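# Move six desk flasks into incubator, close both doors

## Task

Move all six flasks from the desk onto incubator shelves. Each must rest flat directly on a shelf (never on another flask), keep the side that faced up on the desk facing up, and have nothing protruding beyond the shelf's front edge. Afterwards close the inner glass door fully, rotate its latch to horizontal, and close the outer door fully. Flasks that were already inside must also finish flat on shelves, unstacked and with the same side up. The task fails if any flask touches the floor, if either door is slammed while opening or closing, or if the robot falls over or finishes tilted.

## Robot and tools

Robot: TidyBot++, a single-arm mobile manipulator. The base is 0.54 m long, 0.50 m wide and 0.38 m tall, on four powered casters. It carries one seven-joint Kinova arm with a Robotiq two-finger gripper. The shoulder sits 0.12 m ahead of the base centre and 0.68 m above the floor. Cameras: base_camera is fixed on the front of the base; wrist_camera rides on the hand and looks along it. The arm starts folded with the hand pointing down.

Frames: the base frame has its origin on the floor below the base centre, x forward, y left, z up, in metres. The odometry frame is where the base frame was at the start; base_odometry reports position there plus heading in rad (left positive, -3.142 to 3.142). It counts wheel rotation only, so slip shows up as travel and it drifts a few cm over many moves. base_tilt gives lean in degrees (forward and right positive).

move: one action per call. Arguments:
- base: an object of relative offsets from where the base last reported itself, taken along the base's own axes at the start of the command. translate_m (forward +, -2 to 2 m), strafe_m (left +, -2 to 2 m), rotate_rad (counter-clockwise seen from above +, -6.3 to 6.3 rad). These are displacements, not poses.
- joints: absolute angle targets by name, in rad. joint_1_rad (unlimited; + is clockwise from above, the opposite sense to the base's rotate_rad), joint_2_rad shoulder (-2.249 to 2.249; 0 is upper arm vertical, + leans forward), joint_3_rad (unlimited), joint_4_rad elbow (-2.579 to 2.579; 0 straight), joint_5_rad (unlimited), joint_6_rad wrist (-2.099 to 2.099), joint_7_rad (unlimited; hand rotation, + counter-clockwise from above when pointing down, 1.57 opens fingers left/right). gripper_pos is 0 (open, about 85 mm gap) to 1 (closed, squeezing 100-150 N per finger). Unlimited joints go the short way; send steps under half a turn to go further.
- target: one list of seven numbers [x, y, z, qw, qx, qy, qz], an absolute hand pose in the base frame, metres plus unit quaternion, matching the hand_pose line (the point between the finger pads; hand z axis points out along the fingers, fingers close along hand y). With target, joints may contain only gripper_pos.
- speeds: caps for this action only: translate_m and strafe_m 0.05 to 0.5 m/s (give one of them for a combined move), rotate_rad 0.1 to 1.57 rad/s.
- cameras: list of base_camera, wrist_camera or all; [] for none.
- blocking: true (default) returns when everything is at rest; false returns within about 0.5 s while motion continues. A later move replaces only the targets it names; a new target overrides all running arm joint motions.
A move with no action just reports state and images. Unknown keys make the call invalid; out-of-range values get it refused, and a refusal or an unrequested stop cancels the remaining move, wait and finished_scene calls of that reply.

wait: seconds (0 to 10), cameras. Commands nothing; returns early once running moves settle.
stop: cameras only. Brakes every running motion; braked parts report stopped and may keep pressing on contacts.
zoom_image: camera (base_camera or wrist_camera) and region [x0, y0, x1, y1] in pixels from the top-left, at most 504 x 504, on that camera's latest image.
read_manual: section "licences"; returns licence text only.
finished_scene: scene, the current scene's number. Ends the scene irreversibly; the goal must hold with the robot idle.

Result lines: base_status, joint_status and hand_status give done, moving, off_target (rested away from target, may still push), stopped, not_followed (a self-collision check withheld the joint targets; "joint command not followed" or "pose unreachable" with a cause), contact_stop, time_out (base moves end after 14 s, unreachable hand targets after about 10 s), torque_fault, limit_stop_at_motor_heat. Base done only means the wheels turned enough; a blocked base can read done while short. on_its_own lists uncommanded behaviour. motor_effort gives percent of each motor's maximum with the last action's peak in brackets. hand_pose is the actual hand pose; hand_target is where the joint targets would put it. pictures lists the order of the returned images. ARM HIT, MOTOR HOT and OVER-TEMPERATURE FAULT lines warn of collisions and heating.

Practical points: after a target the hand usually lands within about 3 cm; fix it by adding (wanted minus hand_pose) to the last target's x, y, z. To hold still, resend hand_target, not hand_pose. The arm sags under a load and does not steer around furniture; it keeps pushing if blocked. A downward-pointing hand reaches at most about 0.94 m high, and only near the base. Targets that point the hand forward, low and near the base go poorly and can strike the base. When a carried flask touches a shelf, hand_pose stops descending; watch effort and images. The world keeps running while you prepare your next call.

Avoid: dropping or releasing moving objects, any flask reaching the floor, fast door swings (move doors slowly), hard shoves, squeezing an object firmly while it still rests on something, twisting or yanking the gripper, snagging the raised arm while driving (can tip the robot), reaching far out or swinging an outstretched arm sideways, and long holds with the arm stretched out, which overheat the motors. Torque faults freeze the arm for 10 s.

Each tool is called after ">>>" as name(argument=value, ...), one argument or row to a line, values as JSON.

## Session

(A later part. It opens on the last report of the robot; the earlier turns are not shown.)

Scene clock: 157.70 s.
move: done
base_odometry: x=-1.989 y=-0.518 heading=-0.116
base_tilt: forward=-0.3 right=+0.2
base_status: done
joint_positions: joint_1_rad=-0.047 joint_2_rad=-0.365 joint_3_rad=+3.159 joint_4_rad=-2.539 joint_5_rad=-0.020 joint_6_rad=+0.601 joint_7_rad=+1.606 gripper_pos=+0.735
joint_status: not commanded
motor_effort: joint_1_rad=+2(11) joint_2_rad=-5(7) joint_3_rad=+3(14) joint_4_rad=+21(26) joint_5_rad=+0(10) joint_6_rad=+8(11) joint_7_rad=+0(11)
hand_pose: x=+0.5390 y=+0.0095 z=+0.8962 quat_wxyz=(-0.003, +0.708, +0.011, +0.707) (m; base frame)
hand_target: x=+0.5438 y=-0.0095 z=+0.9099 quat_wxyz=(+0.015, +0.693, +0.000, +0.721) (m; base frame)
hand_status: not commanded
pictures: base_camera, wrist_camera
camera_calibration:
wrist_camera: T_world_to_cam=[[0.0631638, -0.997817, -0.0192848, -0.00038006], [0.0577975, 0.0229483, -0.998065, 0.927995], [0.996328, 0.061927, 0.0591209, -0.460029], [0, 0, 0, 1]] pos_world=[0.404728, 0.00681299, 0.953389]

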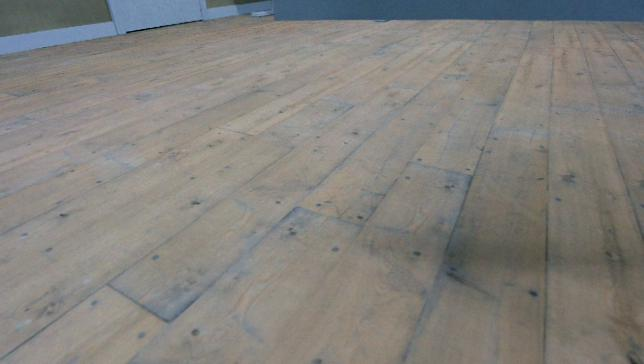

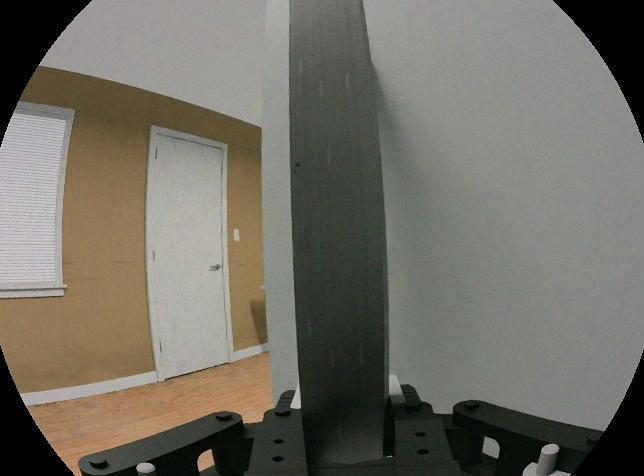

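>>> move(
  joints={"gripper_pos": 0.0},
  cameras=["wrist_camera"],
)

>>> move(
  base={"translate_m": -0.25},
  speeds={"translate_m": 0.2},
  cameras=["wrist_camera"],
)

>>> move(
  base={"strafe_m": 0.75},
  cameras=["wrist_camera"],
)

>>> move(
  base={"translate_m": 1.3},
  cameras=["wrist_camera"],
)

>>> move(
  base={"rotate_rad": -2.1},
)

Scene clock: 169.87 s.
move: done
base_odometry: x=-1.989 y=-0.518 heading=-0.116
base_tilt: forward=-0.3 right=+0.2
base_status: not commanded
joint_positions: joint_1_rad=-0.044 joint_2_rad=-0.363 joint_3_rad=+3.172 joint_4_rad=-2.539 joint_5_rad=-0.020 joint_6_rad=+0.601 joint_7_rad=+1.606 gripper_pos=+0.000
joint_status: all done
motor_effort: joint_1_rad=+0(2) joint_2_rad=-7(7) joint_3_rad=-1(3) joint_4_rad=+19(22) joint_5_rad=+1(1) joint_6_rad=+9(9) joint_7_rad=+0(1)
hand_pose: x=+0.5399 y=+0.0021 z=+0.8952 quat_wxyz=(+0.001, +0.709, +0.004, +0.706) (m; base frame)
hand_target: x=+0.5438 y=-0.0095 z=+0.9099 quat_wxyz=(+0.015, +0.693, +0.000, +0.721) (m; base frame)
hand_status: not commanded
pictures: wrist_camera
camera_calibration:
wrist_camera: T_world_to_cam=[[0.0476184, -0.998578, -0.0239747, 0.00464975], [0.0555297, 0.0266113, -0.998102, 0.928415], [0.997321, 0.0461967, 0.0567179, -0.458699], [0, 0, 0, 1]] pos_world=[0.405694, 0.00112721, 0.952782]

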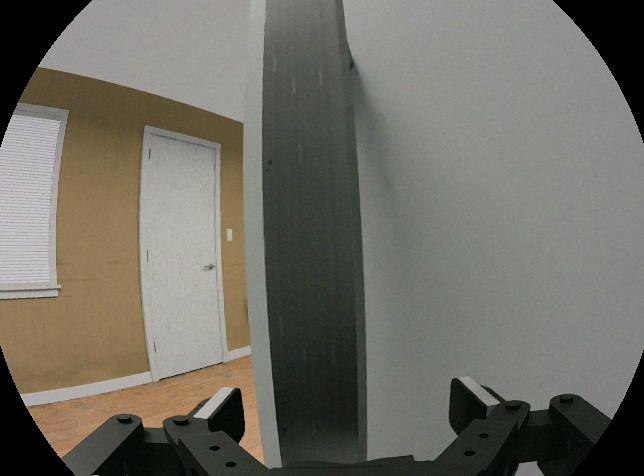

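Scene clock: 171.93 s.
move: done
base_odometry: x=-2.237 y=-0.489 heading=-0.116
base_tilt: forward=-0.4 right=+0.1
base_status: done
joint_positions: joint_1_rad=-0.044 joint_2_rad=-0.357 joint_3_rad=+3.172 joint_4_rad=-2.539 joint_5_rad=-0.020 joint_6_rad=+0.601 joint_7_rad=+1.606 gripper_pos=+0.000
joint_status: not commanded
motor_effort: joint_1_rad=+0(1) joint_2_rad=-7(9) joint_3_rad=-1(1) joint_4_rad=+20(21) joint_5_rad=+1(1) joint_6_rad=+9(9) joint_7_rad=+0(1)
hand_pose: x=+0.5411 y=+0.0021 z=+0.8928 quat_wxyz=(+0.001, +0.711, +0.004, +0.704) (m; base frame)
hand_target: x=+0.5438 y=-0.0095 z=+0.9099 quat_wxyz=(+0.015, +0.693, +0.000, +0.721) (m; base frame)
hand_status: not commanded
pictures: wrist_camera
camera_calibration:
wrist_camera: T_world_to_cam=[[0.0475682, -0.998581, -0.0239398, 0.00462709], [0.0499372, 0.0263144, -0.998406, 0.929303], [0.997619, 0.0462969, 0.0511181, -0.454898], [0, 0, 0, 1]] pos_world=[0.407188, 0.00122682, 0.951186]

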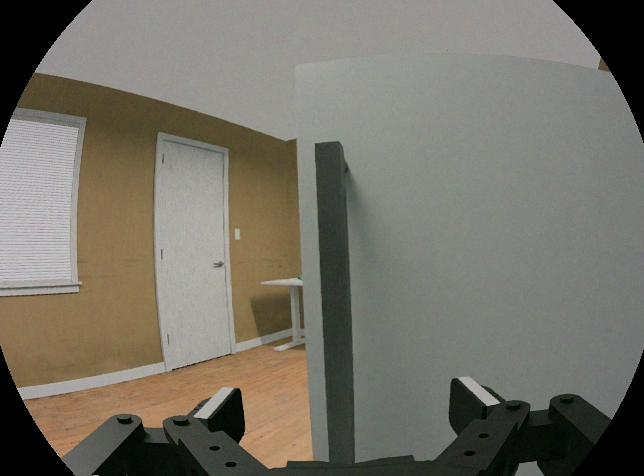

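Scene clock: 174.83 s.
move: done
base_odometry: x=-2.150 y=+0.256 heading=-0.115
base_tilt: forward=-0.4 right=+0.2
base_status: done
joint_positions: joint_1_rad=-0.044 joint_2_rad=-0.357 joint_3_rad=+3.173 joint_4_rad=-2.539 joint_5_rad=-0.020 joint_6_rad=+0.601 joint_7_rad=+1.606 gripper_pos=+0.000
joint_status: not commanded
motor_effort: joint_1_rad=-1(1) joint_2_rad=-7(7) joint_3_rad=-1(2) joint_4_rad=+20(21) joint_5_rad=+1(1) joint_6_rad=+9(9) joint_7_rad=+0(1)
hand_pose: x=+0.5411 y=+0.0017 z=+0.8928 quat_wxyz=(+0.001, +0.711, +0.004, +0.704) (m; base frame)
hand_target: x=+0.5438 y=-0.0095 z=+0.9099 quat_wxyz=(+0.015, +0.693, +0.000, +0.721) (m; base frame)
hand_status: not commanded
pictures: wrist_camera
camera_calibration:
wrist_camera: T_world_to_cam=[[0.0465843, -0.998619, -0.0242823, 0.00505499], [0.0499494, 0.026607, -0.998397, 0.929297], [0.997665, 0.0452968, 0.0511199, -0.454901], [0, 0, 0, 1]] pos_world=[0.407186, 0.000927807, 0.951185]

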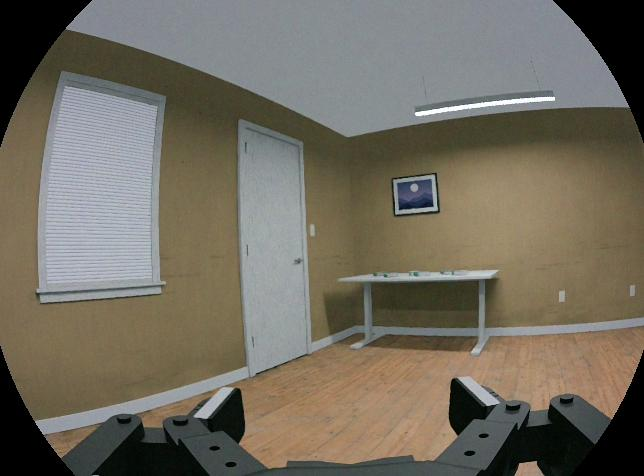

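Scene clock: 178.83 s.
move: done
base_odometry: x=-0.859 y=+0.107 heading=-0.114
base_tilt: forward=-0.2 right=+0.2
base_status: done
joint_positions: joint_1_rad=-0.044 joint_2_rad=-0.355 joint_3_rad=+3.173 joint_4_rad=-2.539 joint_5_rad=-0.020 joint_6_rad=+0.601 joint_7_rad=+1.606 gripper_pos=+0.000
joint_status: not commanded
motor_effort: joint_1_rad=+0(1) joint_2_rad=-7(9) joint_3_rad=-1(1) joint_4_rad=+19(21) joint_5_rad=+1(1) joint_6_rad=+9(10) joint_7_rad=+0(1)
hand_pose: x=+0.5416 y=+0.0017 z=+0.8917 quat_wxyz=(+0.001, +0.712, +0.004, +0.703) (m; base frame)
hand_target: x=+0.5438 y=-0.0095 z=+0.9099 quat_wxyz=(+0.015, +0.693, +0.000, +0.721) (m; base frame)
hand_status: not commanded
pictures: wrist_camera
camera_calibration:
wrist_camera: T_world_to_cam=[[0.0465174, -0.998622, -0.024304, 0.00504627], [0.0473534, 0.0265074, -0.998526, 0.929642], [0.997794, 0.045298, 0.0485212, -0.453239], [0, 0, 0, 1]] pos_world=[0.407983, 0.000927699, 0.950387]

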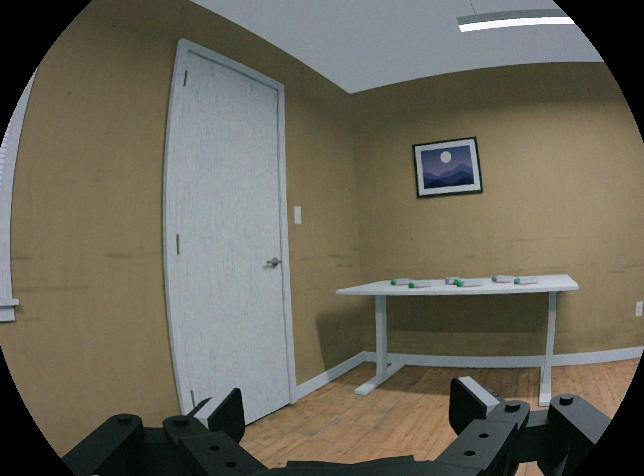

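Scene clock: 181.53 s.
move: done
base_odometry: x=-0.859 y=+0.107 heading=-2.214
base_tilt: forward=-0.4 right=+0.3
base_status: done
joint_positions: joint_1_rad=-0.043 joint_2_rad=-0.355 joint_3_rad=+3.174 joint_4_rad=-2.539 joint_5_rad=-0.020 joint_6_rad=+0.601 joint_7_rad=+1.606 gripper_pos=+0.000
joint_status: not commanded
motor_effort: joint_1_rad=+0(2) joint_2_rad=-7(8) joint_3_rad=+0(2) joint_4_rad=+19(20) joint_5_rad=+1(1) joint_6_rad=+8(9) joint_7_rad=+0(1)
hand_pose: x=+0.5416 y=+0.0011 z=+0.8917 quat_wxyz=(+0.002, +0.712, +0.003, +0.703) (m; base frame)
hand_target: x=+0.5438 y=-0.0095 z=+0.9099 quat_wxyz=(+0.015, +0.693, +0.000, +0.721) (m; base frame)
hand_status: not commanded
pictures: base_camera, wrist_camera
camera_calibration:
wrist_camera: T_world_to_cam=[[0.0451252, -0.998679, -0.0245606, 0.00536015], [0.0473774, 0.0266974, -0.99852, 0.929639], [0.997857, 0.0438948, 0.0485196, -0.453237], [0, 0, 0, 1]] pos_world=[0.40798, 0.000428846, 0.950386]

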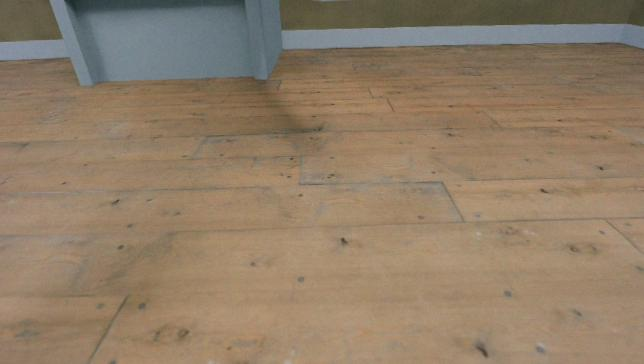

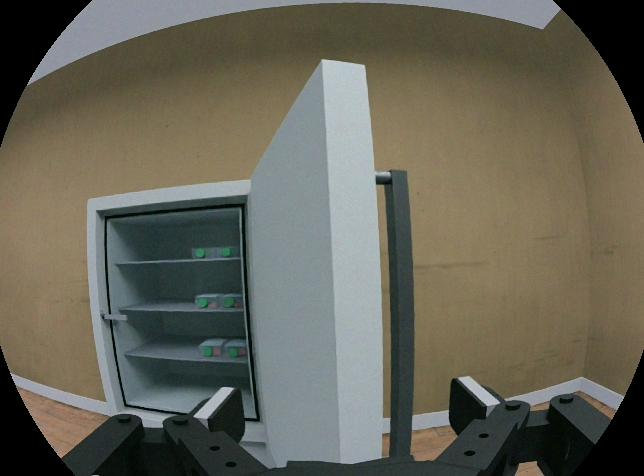

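>>> move(
  base={"strafe_m": 0.6},
)

Scene clock: 186.83 s.
move: done
base_odometry: x=-0.379 y=-0.253 heading=-2.214
base_tilt: forward=-0.2 right=+0.2
base_status: done
joint_positions: joint_1_rad=-0.043 joint_2_rad=-0.355 joint_3_rad=+3.175 joint_4_rad=-2.539 joint_5_rad=-0.020 joint_6_rad=+0.601 joint_7_rad=+1.606 gripper_pos=+0.000
joint_status: not commanded
motor_effort: joint_1_rad=+0(1) joint_2_rad=-7(8) joint_3_rad=+0(3) joint_4_rad=+20(20) joint_5_rad=+0(1) joint_6_rad=+9(9) joint_7_rad=+0(1)
hand_pose: x=+0.5417 y=+0.0005 z=+0.8917 quat_wxyz=(+0.002, +0.712, +0.003, +0.703) (m; base frame)
hand_target: x=+0.5438 y=-0.0095 z=+0.9099 quat_wxyz=(+0.015, +0.693, +0.000, +0.721) (m; base frame)
hand_status: not commanded
pictures: base_camera, wrist_camera
camera_calibration:
wrist_camera: T_world_to_cam=[[0.0440405, -0.998719, -0.0249045, 0.00573122], [0.0473934, 0.0269893, -0.998512, 0.929635], [0.997905, 0.0427946, 0.0485213, -0.453238], [0, 0, 0, 1]] pos_world=[0.407978, 0.0000299034, 0.950385]

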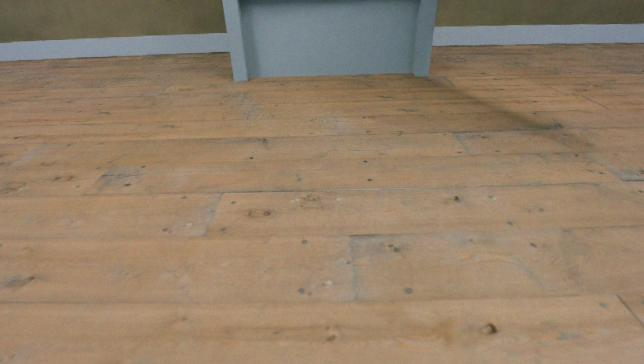

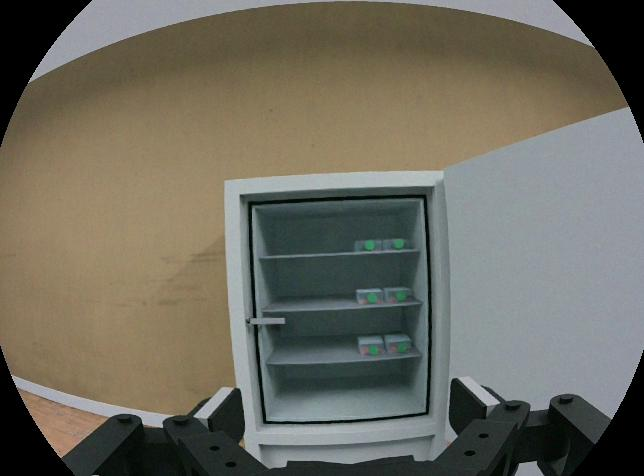

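>>> zoom_image(
  camera="wrist_camera",
  region=[220, 170, 460, 440],
)

Scaled by 1.867.

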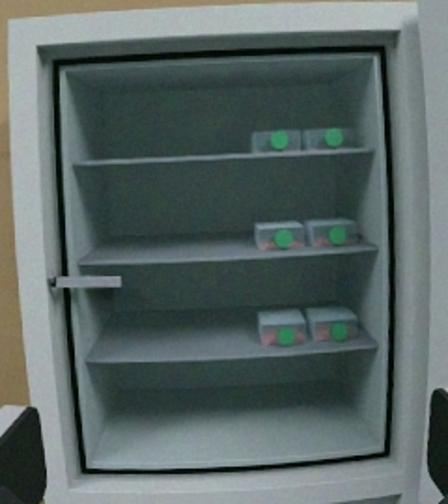

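>>> move(
  base={"translate_m": 0.5, "strafe_m": 0.2},
  target=[0.56, 0.0, 0.8, 0, 0.7071, 0, 0.7071],
)

Scene clock: 201.60 s.
move: off_target
base_odometry: x=-0.519 y=-0.773 heading=-2.213
base_tilt: forward=-0.2 right=+0.2
base_status: done
joint_positions: joint_1_rad=-0.018 joint_2_rad=+0.089 joint_3_rad=+3.168 joint_4_rad=-2.552 joint_5_rad=-0.020 joint_6_rad=+1.205 joint_7_rad=+1.606 gripper_pos=+0.000
joint_status: not commanded
motor_effort: joint_1_rad=+0(1) joint_2_rad=-18(21) joint_3_rad=-1(2) joint_4_rad=+14(21) joint_5_rad=+1(1) joint_6_rad=+8(9) joint_7_rad=+0(1)
hand_pose: x=+0.6160 y=-0.0085 z=+0.8664 quat_wxyz=(+0.021, +0.658, +0.000, +0.752) (m; base frame)
hand_target: x=+0.6067 y=-0.0004 z=+0.8758 quat_wxyz=(+0.001, +0.642, +0.001, +0.767) (m; base frame)
hand_status: off_target (0.087 m and 8.0 deg from the pose sent, 0.093 m and 0.8 deg at the start; a joint's target at an end of its range on 40 of 40 steps)
pictures: base_camera, wrist_camera
camera_calibration:
wrist_camera: T_world_to_cam=[[0.0158995, -0.999872, 0.00203389, -0.0132758], [0.19242, 0.00106363, -0.981312, 0.796684], [0.981184, 0.0159937, 0.192412, -0.640422], [0, 0, 0, 1]] pos_world=[0.475285, -0.00387873, 0.905047]

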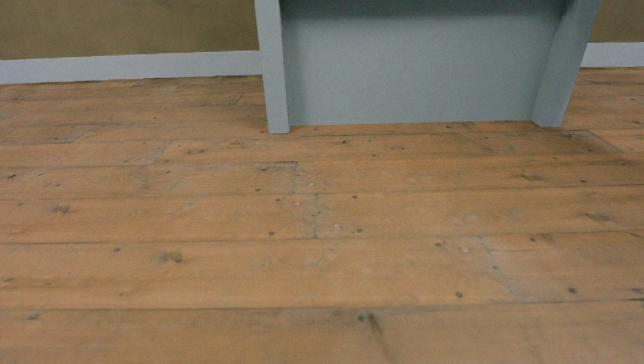

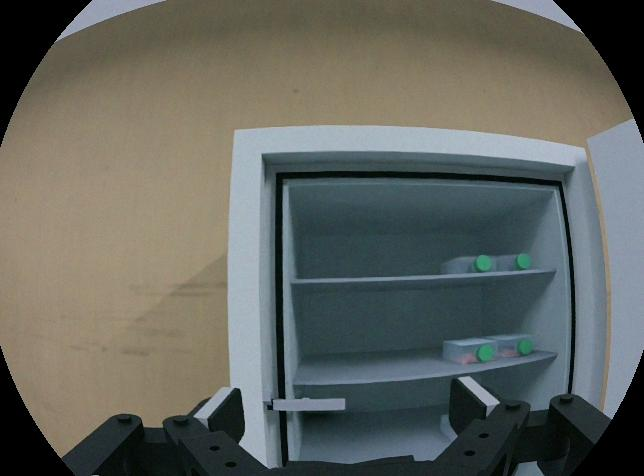

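>>> zoom_image(
  camera="wrist_camera",
  region=[240, 360, 380, 450],
)

Scaled by 3.600.

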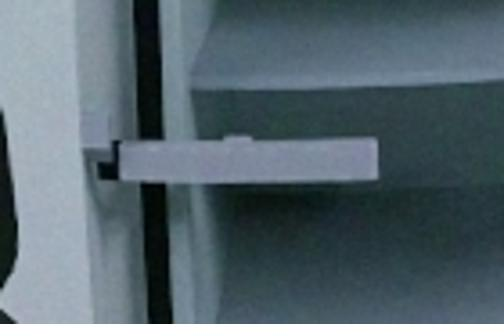

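>>> move(
  joints={"joint_1_rad": 0.0, "joint_2_rad": 0.37, "joint_3_rad": 3.1416, "joint_4_rad": -2.298, "joint_5_rad": 0.0, "joint_6_rad": 1.13, "joint_7_rad": 1.5708, "gripper_pos": 1.0},
)

Scene clock: 227.67 s.
move: done
base_odometry: x=-0.519 y=-0.773 heading=-2.213
base_tilt: forward=-0.3 right=+0.2
base_status: not commanded
joint_positions: joint_1_rad=-0.018 joint_2_rad=+0.363 joint_3_rad=+3.165 joint_4_rad=-2.318 joint_5_rad=-0.020 joint_6_rad=+1.191 joint_7_rad=+1.606 gripper_pos=+0.999
joint_status: all done
motor_effort: joint_1_rad=+0(2) joint_2_rad=-28(30) joint_3_rad=-1(2) joint_4_rad=+13(15) joint_5_rad=+0(1) joint_6_rad=+9(10) joint_7_rad=+0(1)
hand_pose: x=+0.7186 y=-0.0057 z=+0.8190 quat_wxyz=(+0.021, +0.678, +0.004, +0.735) (m; base frame)
hand_target: x=+0.7257 y=+0.0013 z=+0.8046 quat_wxyz=(+0.000, +0.695, +0.000, +0.719) (m; base frame)
hand_status: not commanded
pictures: base_camera, wrist_camera
camera_calibration:
wrist_camera: T_world_to_cam=[[0.0210606, -0.999759, 0.00622099, -0.0190832], [0.140979, -0.00319048, -0.990007, 0.774465], [0.989788, 0.0217272, 0.140878, -0.695924], [0, 0, 0, 1]] pos_world=[0.580035, -0.00148724, 0.864885]

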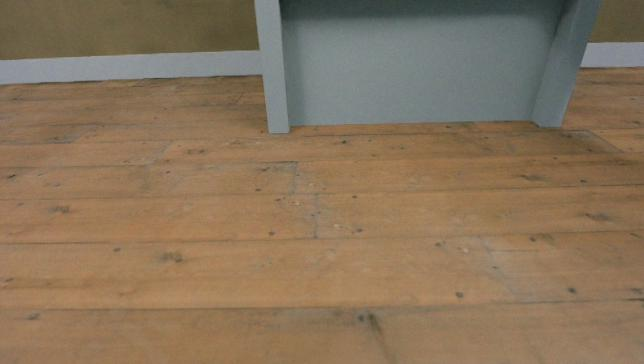

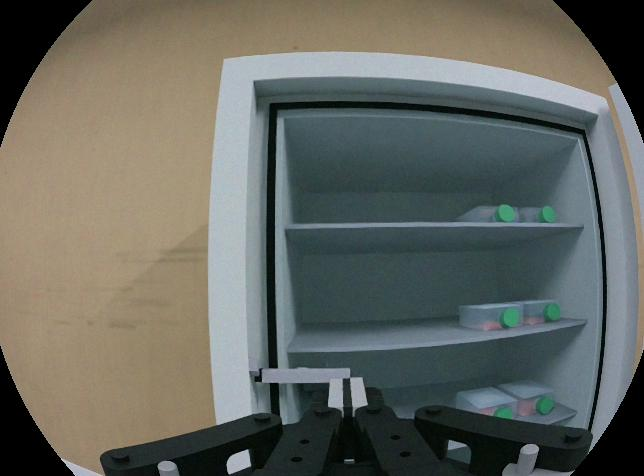

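>>> zoom_image(
  camera="wrist_camera",
  region=[230, 340, 380, 440],
)

Scaled by 3.360.

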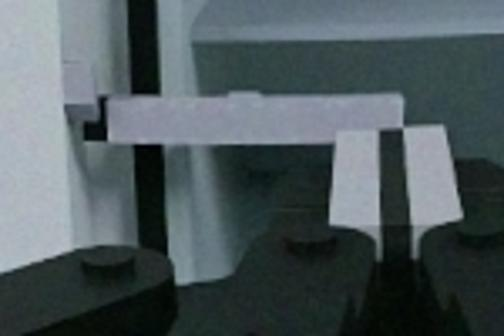

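>>> move(
  joints={"joint_1_rad": 0.02, "joint_2_rad": 0.48, "joint_3_rad": 3.1216, "joint_4_rad": -2.48, "joint_5_rad": 0.02, "joint_6_rad": 1.36, "joint_7_rad": 1.54},
  base={"translate_m": 0.18, "strafe_m": -0.01},
  speeds={"translate_m": 0.1},
)

Scene clock: 256.97 s.
move: done
base_odometry: x=-0.634 y=-0.911 heading=-2.213
base_tilt: forward=-0.3 right=+0.3
base_status: done
joint_positions: joint_1_rad=-0.002 joint_2_rad=+0.474 joint_3_rad=+3.144 joint_4_rad=-2.461 joint_5_rad=-0.020 joint_6_rad=+1.290 joint_7_rad=+1.604 gripper_pos=+0.999
joint_status: all done
motor_effort: joint_1_rad=+0(1) joint_2_rad=-27(30) joint_3_rad=-1(2) joint_4_rad=+9(15) joint_5_rad=+1(1) joint_6_rad=+9(10) joint_7_rad=+0(1)
hand_pose: x=+0.6860 y=-0.0049 z=+0.7256 quat_wxyz=(+0.017, +0.733, +0.004, +0.680) (m; base frame)
hand_target: x=+0.6810 y=+0.0056 z=+0.7370 quat_wxyz=(-0.019, +0.717, -0.007, +0.697) (m; base frame)
hand_status: not commanded
pictures: base_camera, wrist_camera
camera_calibration:
wrist_camera: T_world_to_cam=[[0.0234235, -0.999718, -0.00384468, -0.0112623], [-0.0137462, 0.0035233, -0.999899, 0.799943], [0.999631, 0.023474, -0.0136598, -0.545114], [0, 0, 0, 1]] pos_world=[0.556173, -0.00128157, 0.792373]

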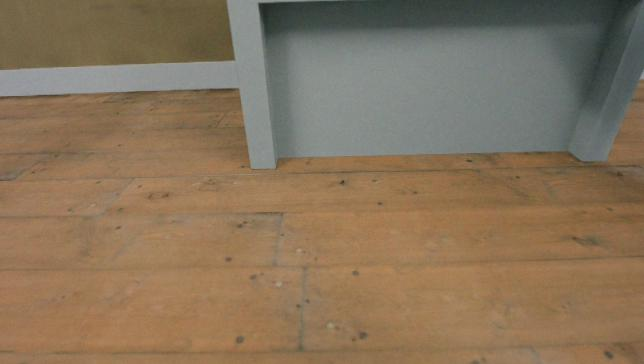

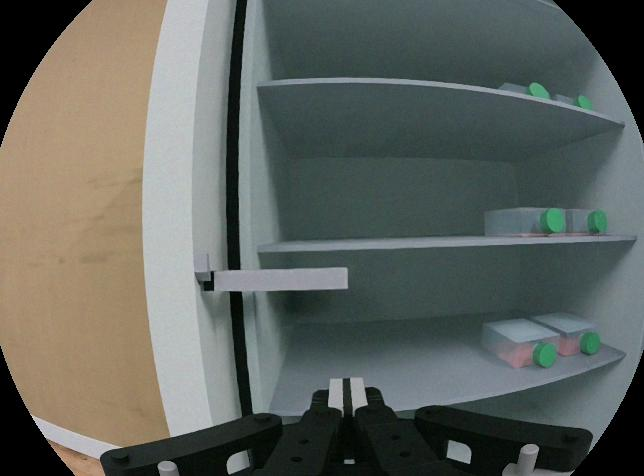

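>>> move(
  base={"translate_m": 0.12},
  speeds={"translate_m": 0.06},
  cameras=["wrist_camera"],
)

Scene clock: 275.30 s.
move: done
base_odometry: x=-0.706 y=-1.007 heading=-2.213
base_tilt: forward=-0.3 right=+0.2
base_status: done
joint_positions: joint_1_rad=-0.001 joint_2_rad=+0.475 joint_3_rad=+3.143 joint_4_rad=-2.462 joint_5_rad=-0.020 joint_6_rad=+1.291 joint_7_rad=+1.604 gripper_pos=+0.999
joint_status: not commanded
motor_effort: joint_1_rad=+0(1) joint_2_rad=-28(30) joint_3_rad=-1(3) joint_4_rad=+9(11) joint_5_rad=+0(1) joint_6_rad=+9(9) joint_7_rad=+0(1)
hand_pose: x=+0.6857 y=-0.0050 z=+0.7251 quat_wxyz=(+0.017, +0.733, +0.004, +0.680) (m; base frame)
hand_target: x=+0.6810 y=+0.0056 z=+0.7370 quat_wxyz=(-0.019, +0.717, -0.007, +0.697) (m; base frame)
hand_status: not commanded
pictures: wrist_camera
camera_calibration:
wrist_camera: T_world_to_cam=[[0.0231118, -0.999724, -0.00425546, -0.0109598], [-0.0144545, 0.003922, -0.999888, 0.799926], [0.999628, 0.0231707, -0.0143599, -0.544358], [0, 0, 0, 1]] pos_world=[0.555972, -0.00148094, 0.791972]

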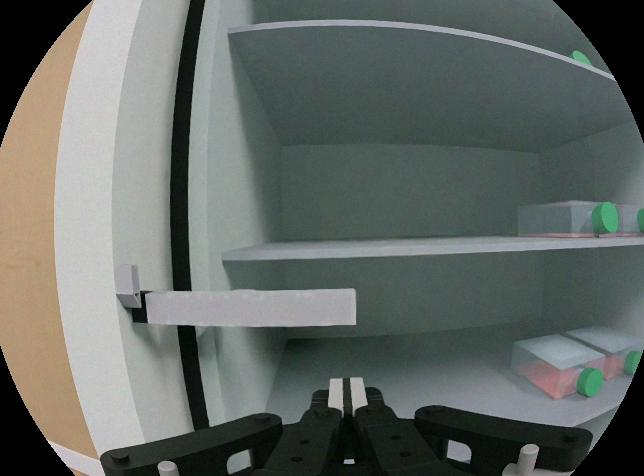

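>>> move(
  base={"translate_m": 0.037},
  speeds={"translate_m": 0.05},
  cameras=["wrist_camera"],
)

>>> move(
  joints={"joint_2_rad": 0.39, "joint_4_rad": -2.45, "joint_6_rad": 1.31},
  cameras=["wrist_camera"],
)

Scene clock: 281.90 s.
move: done
base_odometry: x=-0.729 y=-1.037 heading=-2.214
base_tilt: forward=-0.3 right=+0.1
base_status: done
joint_positions: joint_1_rad=+0.000 joint_2_rad=+0.475 joint_3_rad=+3.143 joint_4_rad=-2.462 joint_5_rad=-0.020 joint_6_rad=+1.292 joint_7_rad=+1.604 gripper_pos=+0.999
joint_status: not commanded
motor_effort: joint_1_rad=+0(1) joint_2_rad=-27(29) joint_3_rad=-1(2) joint_4_rad=+8(11) joint_5_rad=+1(1) joint_6_rad=+9(9) joint_7_rad=+0(1)
hand_pose: x=+0.6856 y=-0.0053 z=+0.7250 quat_wxyz=(+0.017, +0.733, +0.003, +0.680) (m; base frame)
hand_target: x=+0.6810 y=+0.0056 z=+0.7370 quat_wxyz=(-0.019, +0.717, -0.007, +0.697) (m; base frame)
hand_status: not commanded
pictures: wrist_camera
camera_calibration:
wrist_camera: T_world_to_cam=[[0.0227066, -0.999732, -0.00445096, -0.0107774], [-0.0146576, 0.00411872, -0.999884, 0.799935], [0.999635, 0.0227693, -0.0145601, -0.5441], [0, 0, 0, 1]] pos_world=[0.555871, -0.00168045, 0.791872]

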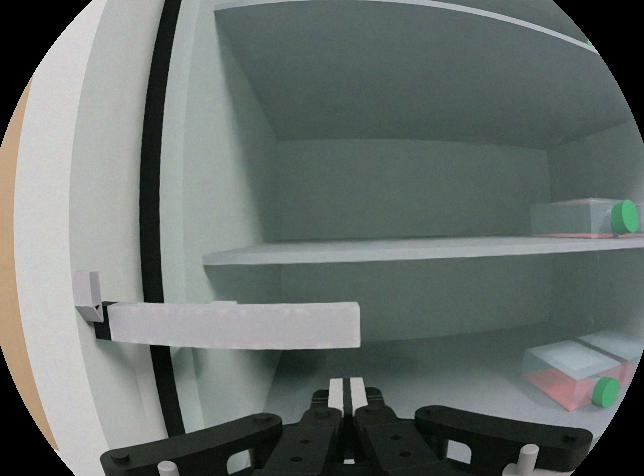

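Scene clock: 282.93 s.
move: done
base_odometry: x=-0.729 y=-1.037 heading=-2.214
base_tilt: forward=-0.3 right=+0.1
base_status: not commanded
joint_positions: joint_1_rad=+0.001 joint_2_rad=+0.413 joint_3_rad=+3.143 joint_4_rad=-2.462 joint_5_rad=-0.020 joint_6_rad=+1.287 joint_7_rad=+1.604 gripper_pos=+0.999
joint_status: all done
motor_effort: joint_1_rad=-1(1) joint_2_rad=-28(34) joint_3_rad=-1(2) joint_4_rad=+11(16) joint_5_rad=+1(1) joint_6_rad=+10(17) joint_7_rad=+0(1)
hand_pose: x=+0.6819 y=-0.0059 z=+0.7587 quat_wxyz=(+0.018, +0.713, +0.003, +0.701) (m; base frame)
hand_target: x=+0.6831 y=+0.0057 z=+0.7837 quat_wxyz=(-0.018, +0.692, -0.005, +0.721) (m; base frame)
hand_status: not commanded
pictures: wrist_camera
camera_calibration:
wrist_camera: T_world_to_cam=[[0.0219274, -0.999755, -0.00316371, -0.011519], [0.0431567, 0.00410805, -0.99906, 0.793599], [0.998828, 0.0217702, 0.0432362, -0.58321], [0, 0, 0, 1]] pos_world=[0.548529, -0.00207975, 0.818032]

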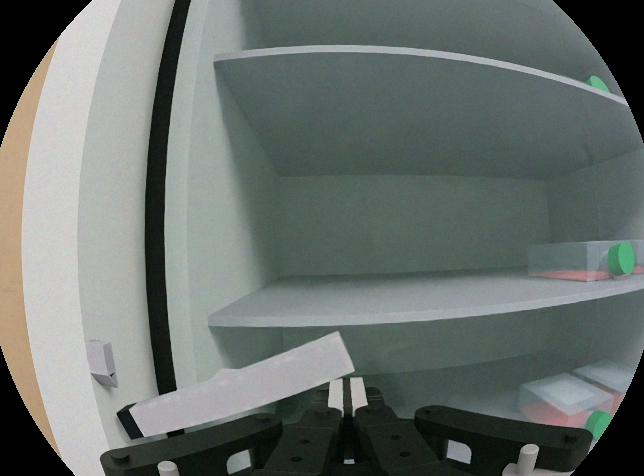

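>>> move(
  joints={"joint_2_rad": 0.31, "joint_4_rad": -2.43, "joint_6_rad": 1.25},
  cameras=["wrist_camera"],
)

Scene clock: 286.23 s.
move: done
base_odometry: x=-0.729 y=-1.037 heading=-2.214
base_tilt: forward=-0.3 right=+0.2
base_status: not commanded
joint_positions: joint_1_rad=+0.001 joint_2_rad=+0.314 joint_3_rad=+3.143 joint_4_rad=-2.444 joint_5_rad=-0.020 joint_6_rad=+1.287 joint_7_rad=+1.604 gripper_pos=+0.999
joint_status: all done
motor_effort: joint_1_rad=+0(1) joint_2_rad=-24(30) joint_3_rad=-1(2) joint_4_rad=+12(13) joint_5_rad=+1(1) joint_6_rad=+9(11) joint_7_rad=+0(1)
hand_pose: x=+0.6764 y=-0.0058 z=+0.8215 quat_wxyz=(+0.018, +0.671, +0.002, +0.741) (m; base frame)
hand_target: x=+0.6802 y=+0.0059 z=+0.8184 quat_wxyz=(-0.017, +0.678, -0.004, +0.735) (m; base frame)
hand_status: not commanded
pictures: wrist_camera
camera_calibration:
wrist_camera: T_world_to_cam=[[0.0222448, -0.999752, -0.00057441, -0.0135271], [0.159195, 0.00410936, -0.987239, 0.768352], [0.986997, 0.0218695, 0.159247, -0.667657], [0, 0, 0, 1]] pos_world=[0.536959, -0.00207982, 0.864861]

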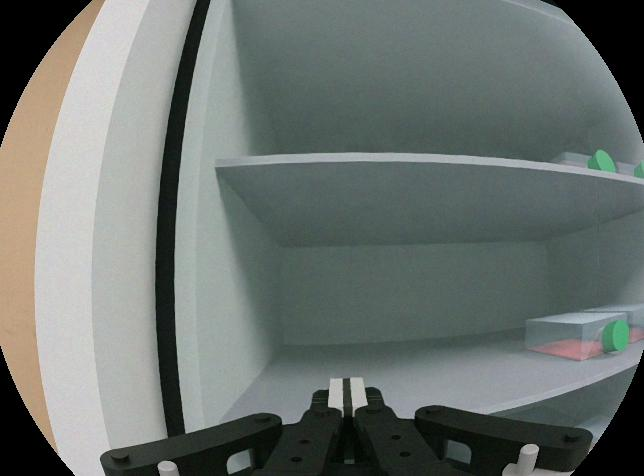

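>>> move(
  base={"translate_m": -0.15},
  joints={"joint_6_rad": 1.1},
  speeds={"translate_m": 0.15},
  cameras=["wrist_camera"],
)

Scene clock: 292.87 s.
move: done
base_odometry: x=-0.639 y=-0.917 heading=-2.214
base_tilt: forward=-0.3 right=+0.2
base_status: done
joint_positions: joint_1_rad=+0.002 joint_2_rad=+0.312 joint_3_rad=+3.142 joint_4_rad=-2.437 joint_5_rad=-0.020 joint_6_rad=+1.140 joint_7_rad=+1.604 gripper_pos=+0.999
joint_status: all done
motor_effort: joint_1_rad=+0(1) joint_2_rad=-25(29) joint_3_rad=-1(2) joint_4_rad=+13(14) joint_5_rad=+1(1) joint_6_rad=+9(11) joint_7_rad=+0(1)
hand_pose: x=+0.6795 y=-0.0054 z=+0.7802 quat_wxyz=(+0.016, +0.720, +0.002, +0.694) (m; base frame)
hand_target: x=+0.6805 y=+0.0058 z=+0.7718 quat_wxyz=(-0.016, +0.731, -0.004, +0.682) (m; base frame)
hand_status: not commanded
pictures: wrist_camera
camera_calibration:
wrist_camera: T_world_to_cam=[[0.0230082, -0.999711, -0.00699849, -0.00877688], [0.0225717, 0.00751802, -0.999717, 0.82966], [0.99948, 0.0228437, 0.0227382, -0.566229], [0, 0, 0, 1]] pos_world=[0.54741, -0.00207696, 0.842239]

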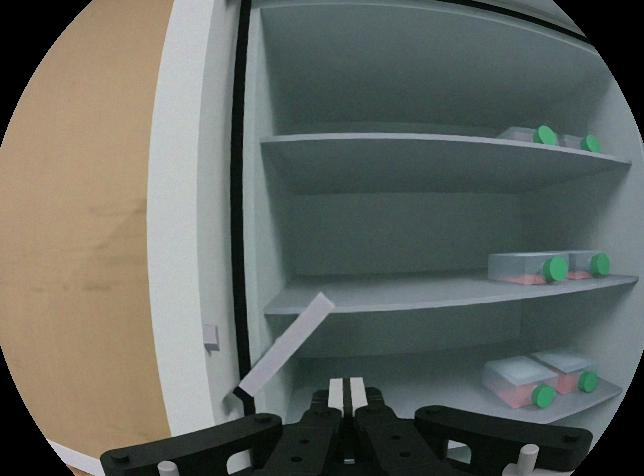

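>>> move(
  base={"strafe_m": 0.03, "translate_m": 0.08},
  joints={"joint_7_rad": 0.83, "gripper_pos": 0.55},
  speeds={"translate_m": 0.1},
  cameras=["wrist_camera"],
)

Scene clock: 311.00 s.
move: done
base_odometry: x=-0.663 y=-0.999 heading=-2.214
base_tilt: forward=-0.3 right=+0.2
base_status: done
joint_positions: joint_1_rad=+0.003 joint_2_rad=+0.312 joint_3_rad=+3.141 joint_4_rad=-2.437 joint_5_rad=-0.020 joint_6_rad=+1.140 joint_7_rad=+0.896 gripper_pos=+0.550
joint_status: all done
motor_effort: joint_1_rad=+0(2) joint_2_rad=-25(26) joint_3_rad=-1(2) joint_4_rad=+12(13) joint_5_rad=+0(1) joint_6_rad=+8(9) joint_7_rad=+0(2)
hand_pose: x=+0.6795 y=-0.0060 z=+0.7803 quat_wxyz=(-0.225, +0.676, -0.248, +0.656) (m; base frame)
hand_target: x=+0.6805 y=+0.0058 z=+0.7718 quat_wxyz=(-0.252, +0.684, -0.258, +0.634) (m; base frame)
hand_status: not commanded
pictures: wrist_camera
camera_calibration:
wrist_camera: T_world_to_cam=[[0.00303016, -0.755673, -0.654942, 0.511302], [0.0457008, 0.654365, -0.754796, 0.626747], [0.998951, -0.0276442, 0.0365177, -0.576892], [0, 0, 0, 1]] pos_world=[0.546095, -0.039692, 0.829006]

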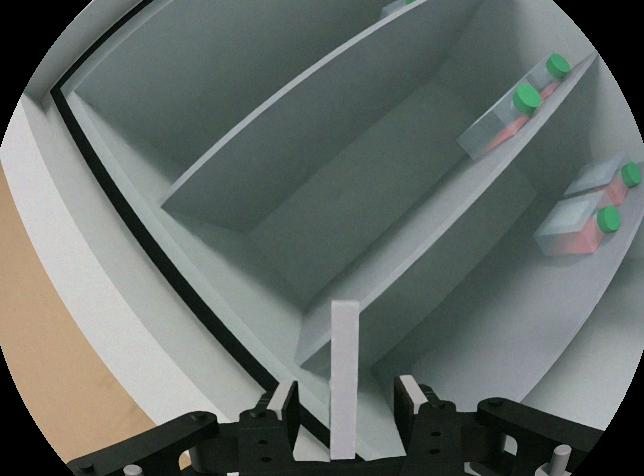

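>>> move(
  base={"translate_m": 0.068},
  speeds={"translate_m": 0.05},
  cameras=["wrist_camera"],
)

>>> move(
  joints={"gripper_pos": 0.84},
  cameras=["wrist_camera"],
)

Scene clock: 316.47 s.
move: done
base_odometry: x=-0.703 y=-1.053 heading=-2.213
base_tilt: forward=-0.3 right=+0.2
base_status: done
joint_positions: joint_1_rad=+0.004 joint_2_rad=+0.312 joint_3_rad=+3.141 joint_4_rad=-2.437 joint_5_rad=-0.020 joint_6_rad=+1.140 joint_7_rad=+0.896 gripper_pos=+0.550
joint_status: not commanded
motor_effort: joint_1_rad=+0(1) joint_2_rad=-25(27) joint_3_rad=-1(2) joint_4_rad=+12(14) joint_5_rad=+1(1) joint_6_rad=+9(9) joint_7_rad=+0(1)
hand_pose: x=+0.6795 y=-0.0060 z=+0.7804 quat_wxyz=(-0.225, +0.676, -0.248, +0.656) (m; base frame)
hand_target: x=+0.6805 y=+0.0058 z=+0.7718 quat_wxyz=(-0.252, +0.684, -0.258, +0.634) (m; base frame)
hand_status: not commanded
pictures: wrist_camera
camera_calibration:
wrist_camera: T_world_to_cam=[[0.00316387, -0.755628, -0.654994, 0.511405], [0.0458513, 0.654418, -0.754742, 0.626777], [0.998943, -0.0276444, 0.036717, -0.576961], [0, 0, 0, 1]] pos_world=[0.545995, -0.0396919, 0.829206]

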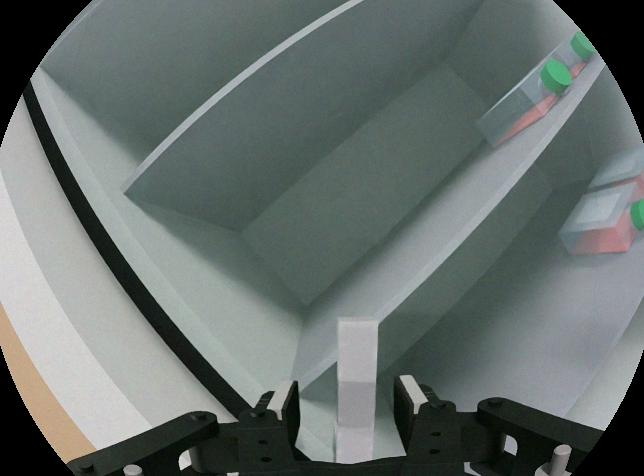

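Scene clock: 317.30 s.
move: done
base_odometry: x=-0.703 y=-1.053 heading=-2.213
base_tilt: forward=-0.4 right=+0.2
base_status: not commanded
joint_positions: joint_1_rad=+0.010 joint_2_rad=+0.312 joint_3_rad=+3.139 joint_4_rad=-2.437 joint_5_rad=-0.020 joint_6_rad=+1.139 joint_7_rad=+0.896 gripper_pos=+0.836
joint_status: all done
motor_effort: joint_1_rad=-1(4) joint_2_rad=-26(29) joint_3_rad=-2(5) joint_4_rad=+13(15) joint_5_rad=+1(3) joint_6_rad=+10(12) joint_7_rad=+0(1)
hand_pose: x=+0.6795 y=-0.0083 z=+0.7794 quat_wxyz=(-0.224, +0.676, -0.250, +0.656) (m; base frame)
hand_target: x=+0.6805 y=+0.0058 z=+0.7718 quat_wxyz=(-0.252, +0.684, -0.258, +0.634) (m; base frame)
hand_status: not commanded
pictures: wrist_camera
camera_calibration:
wrist_camera: T_world_to_cam=[[-0.00139517, -0.755146, -0.655555, 0.512423], [0.0465205, 0.654797, -0.754372, 0.626759], [0.998916, -0.0315492, 0.0342162, -0.575052], [0, 0, 0, 1]] pos_world=[0.545987, -0.0415876, 0.828407]

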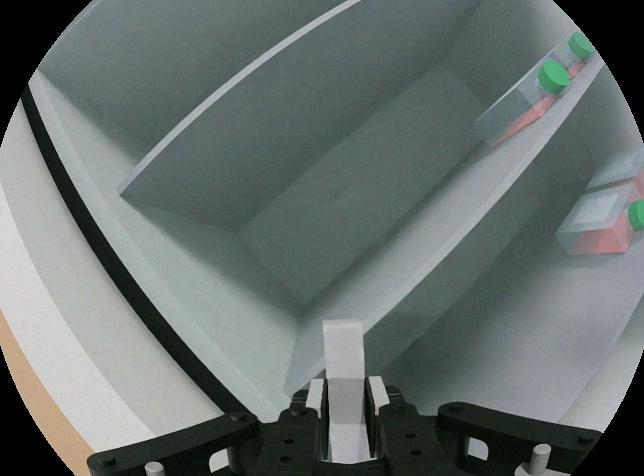

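>>> move(
  joints={"gripper_pos": 0.88},
  cameras=[],
)

>>> move(
  base={"translate_m": -0.06, "strafe_m": -0.01},
  speeds={"translate_m": 0.05},
)

Scene clock: 329.47 s.
move: done
base_odometry: x=-0.703 y=-1.053 heading=-2.213
base_tilt: forward=-0.3 right=+0.2
base_status: not commanded
joint_positions: joint_1_rad=+0.010 joint_2_rad=+0.312 joint_3_rad=+3.139 joint_4_rad=-2.437 joint_5_rad=-0.020 joint_6_rad=+1.139 joint_7_rad=+0.896 gripper_pos=+0.865
joint_status: all done
motor_effort: joint_1_rad=-1(1) joint_2_rad=-25(26) joint_3_rad=-1(2) joint_4_rad=+13(13) joint_5_rad=+1(1) joint_6_rad=+9(10) joint_7_rad=+0(0)
hand_pose: x=+0.6795 y=-0.0085 z=+0.7794 quat_wxyz=(-0.224, +0.676, -0.250, +0.656) (m; base frame)
hand_target: x=+0.6805 y=+0.0058 z=+0.7718 quat_wxyz=(-0.252, +0.684, -0.258, +0.634) (m; base frame)
hand_status: not commanded
pictures: none
No camera images: "cameras" was empty.

Scene clock: 331.20 s.
move: done
base_odometry: x=-0.676 y=-0.999 heading=-2.213
base_tilt: forward=-0.2 right=+0.2
base_status: done
joint_positions: joint_1_rad=+0.011 joint_2_rad=+0.312 joint_3_rad=+3.135 joint_4_rad=-2.436 joint_5_rad=-0.019 joint_6_rad=+1.139 joint_7_rad=+0.896 gripper_pos=+0.880
joint_status: not commanded
motor_effort: joint_1_rad=+0(2) joint_2_rad=-25(29) joint_3_rad=+0(3) joint_4_rad=+13(14) joint_5_rad=+0(3) joint_6_rad=+9(11) joint_7_rad=+0(1)
hand_pose: x=+0.6797 y=-0.0072 z=+0.7800 quat_wxyz=(-0.225, +0.676, -0.249, +0.656) (m; base frame)
hand_target: x=+0.6805 y=+0.0058 z=+0.7718 quat_wxyz=(-0.252, +0.684, -0.258, +0.634) (m; base frame)
hand_status: not commanded
pictures: base_camera, wrist_camera
camera_calibration:
wrist_camera: T_world_to_cam=[[0.00119585, -0.754186, -0.656659, 0.512753], [0.0457729, 0.656013, -0.753361, 0.626205], [0.998951, -0.0291563, 0.0353058, -0.576172], [0, 0, 0, 1]] pos_world=[0.546291, -0.0408862, 0.828805]

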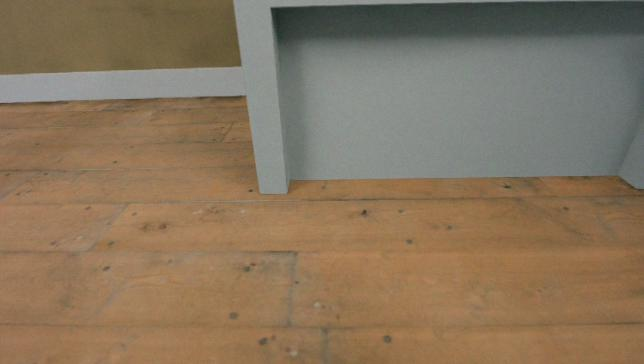

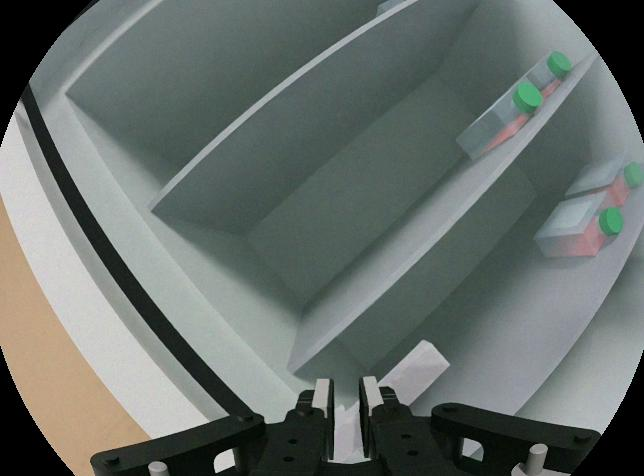

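>>> move(
  base={"translate_m": -0.09},
  speeds={"translate_m": 0.1},
  joints={"joint_7_rad": 1.55, "gripper_pos": 0.55},
  cameras=["wrist_camera"],
)

Scene clock: 337.13 s.
move: done
base_odometry: x=-0.622 y=-0.927 heading=-2.213
base_tilt: forward=-0.3 right=+0.3
base_status: done
joint_positions: joint_1_rad=+0.011 joint_2_rad=+0.311 joint_3_rad=+3.135 joint_4_rad=-2.436 joint_5_rad=-0.019 joint_6_rad=+1.139 joint_7_rad=+1.490 gripper_pos=+0.550
joint_status: all done
motor_effort: joint_1_rad=-1(1) joint_2_rad=-25(27) joint_3_rad=-1(2) joint_4_rad=+12(14) joint_5_rad=+1(1) joint_6_rad=+9(10) joint_7_rad=+0(1)
hand_pose: x=+0.6797 y=-0.0072 z=+0.7805 quat_wxyz=(-0.023, +0.719, -0.040, +0.693) (m; base frame)
hand_target: x=+0.6805 y=+0.0058 z=+0.7718 quat_wxyz=(-0.012, +0.731, -0.001, +0.682) (m; base frame)
hand_status: not commanded
pictures: wrist_camera
camera_calibration:
wrist_camera: T_world_to_cam=[[0.0164894, -0.992364, -0.12224, 0.083867], [0.0253936, 0.122633, -0.992127, 0.822929], [0.999542, 0.0132555, 0.0272218, -0.569941], [0, 0, 0, 1]] pos_world=[0.5474, -0.0101366, 0.842217]

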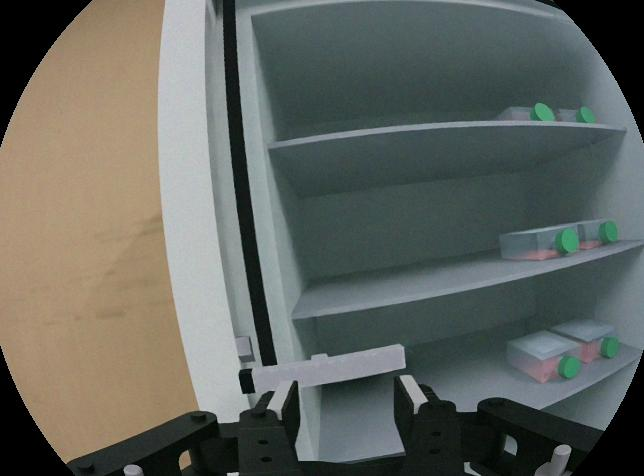

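>>> move(
  joints={"joint_7_rad": -0.02, "gripper_pos": 0.5},
  cameras=["wrist_camera"],
)

Scene clock: 354.60 s.
move: done
base_odometry: x=-0.622 y=-0.927 heading=-2.213
base_tilt: forward=-0.3 right=+0.2
base_status: not commanded
joint_positions: joint_1_rad=+0.011 joint_2_rad=+0.311 joint_3_rad=+3.135 joint_4_rad=-2.436 joint_5_rad=-0.019 joint_6_rad=+1.139 joint_7_rad=+0.047 gripper_pos=+0.500
joint_status: all done
motor_effort: joint_1_rad=+0(1) joint_2_rad=-25(25) joint_3_rad=-1(2) joint_4_rad=+12(13) joint_5_rad=+0(1) joint_6_rad=+9(10) joint_7_rad=+0(1)
hand_pose: x=+0.6797 y=-0.0072 z=+0.7805 quat_wxyz=(-0.475, +0.513, -0.505, +0.505) (m; base frame)
hand_target: x=+0.6805 y=+0.0058 z=+0.7718 quat_wxyz=(-0.491, +0.517, -0.517, +0.474) (m; base frame)
hand_status: not commanded
pictures: wrist_camera
camera_calibration:
wrist_camera: T_world_to_cam=[[0.00580166, -0.00691421, -0.999959, 0.783308], [0.0822629, 0.99659, -0.00641363, 0.0213002], [0.996594, -0.0822223, 0.00635066, -0.552318], [0, 0, 0, 1]] pos_world=[0.54414, -0.0612245, 0.786921]

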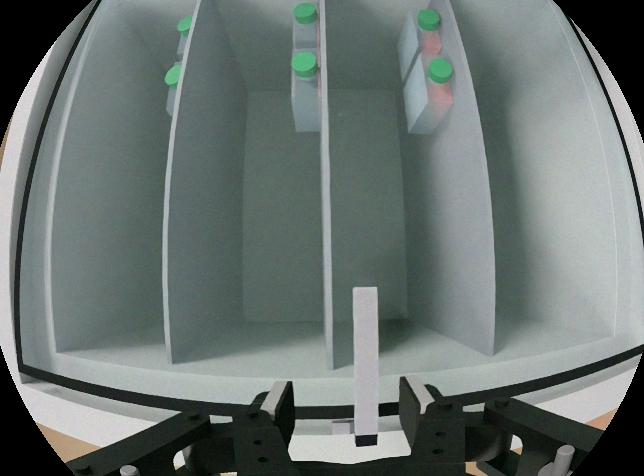

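>>> move(
  joints={"joint_2_rad": 0.437, "joint_6_rad": 1.335},
  base={"strafe_m": 0.016, "translate_m": 0.07},
  speeds={"translate_m": 0.1},
  cameras=["wrist_camera"],
)

Scene clock: 367.97 s.
move: done
base_odometry: x=-0.651 y=-0.993 heading=-2.213
base_tilt: forward=-0.3 right=+0.2
base_status: done
joint_positions: joint_1_rad=+0.011 joint_2_rad=+0.430 joint_3_rad=+3.135 joint_4_rad=-2.436 joint_5_rad=-0.019 joint_6_rad=+1.267 joint_7_rad=+0.047 gripper_pos=+0.500
joint_status: all done
motor_effort: joint_1_rad=+0(2) joint_2_rad=-27(29) joint_3_rad=-1(2) joint_4_rad=+10(14) joint_5_rad=+1(1) joint_6_rad=+10(10) joint_7_rad=+1(1)
hand_pose: x=+0.6911 y=-0.0077 z=+0.7532 quat_wxyz=(-0.477, +0.511, -0.503, +0.508) (m; base frame)
hand_target: x=+0.6931 y=+0.0055 z=+0.7727 quat_wxyz=(-0.520, +0.489, -0.492, +0.499) (m; base frame)
hand_status: not commanded
pictures: wrist_camera
camera_calibration:
wrist_camera: T_world_to_cam=[[0.015605, -0.00846543, -0.999842, 0.749104], [0.0834469, 0.996487, -0.00713463, 0.0203702], [0.99639, -0.0833224, 0.0162566, -0.570911], [0, 0, 0, 1]] pos_world=[0.55546, -0.0615268, 0.758413]

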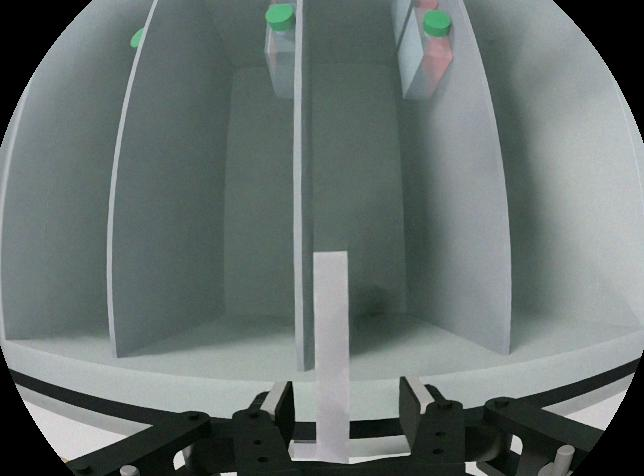

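>>> move(
  base={"strafe_m": -0.004, "translate_m": 0.07},
  speeds={"translate_m": 0.1},
  cameras=["wrist_camera"],
)

Scene clock: 377.53 s.
move: done
base_odometry: x=-0.696 y=-1.047 heading=-2.212
base_tilt: forward=-0.4 right=+0.2
base_status: done
joint_positions: joint_1_rad=+0.011 joint_2_rad=+0.433 joint_3_rad=+3.135 joint_4_rad=-2.434 joint_5_rad=-0.019 joint_6_rad=+1.269 joint_7_rad=+0.047 gripper_pos=+0.500
joint_status: not commanded
motor_effort: joint_1_rad=+0(1) joint_2_rad=-27(29) joint_3_rad=-2(2) joint_4_rad=+10(16) joint_5_rad=+0(1) joint_6_rad=+9(9) joint_7_rad=+0(1)
hand_pose: x=+0.6917 y=-0.0077 z=+0.7526 quat_wxyz=(-0.477, +0.511, -0.503, +0.508) (m; base frame)
hand_target: x=+0.6931 y=+0.0055 z=+0.7727 quat_wxyz=(-0.520, +0.489, -0.492, +0.499) (m; base frame)
hand_status: not commanded
pictures: wrist_camera
camera_calibration:
wrist_camera: T_world_to_cam=[[0.0158044, -0.00848054, -0.999839, 0.748381], [0.0834483, 0.996487, -0.00713305, 0.0203139], [0.996387, -0.0833221, 0.0164565, -0.571649], [0, 0, 0, 1]] pos_world=[0.556061, -0.0615269, 0.757813]

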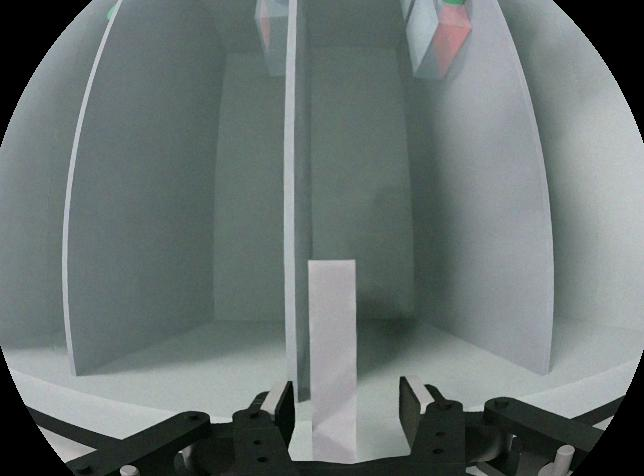

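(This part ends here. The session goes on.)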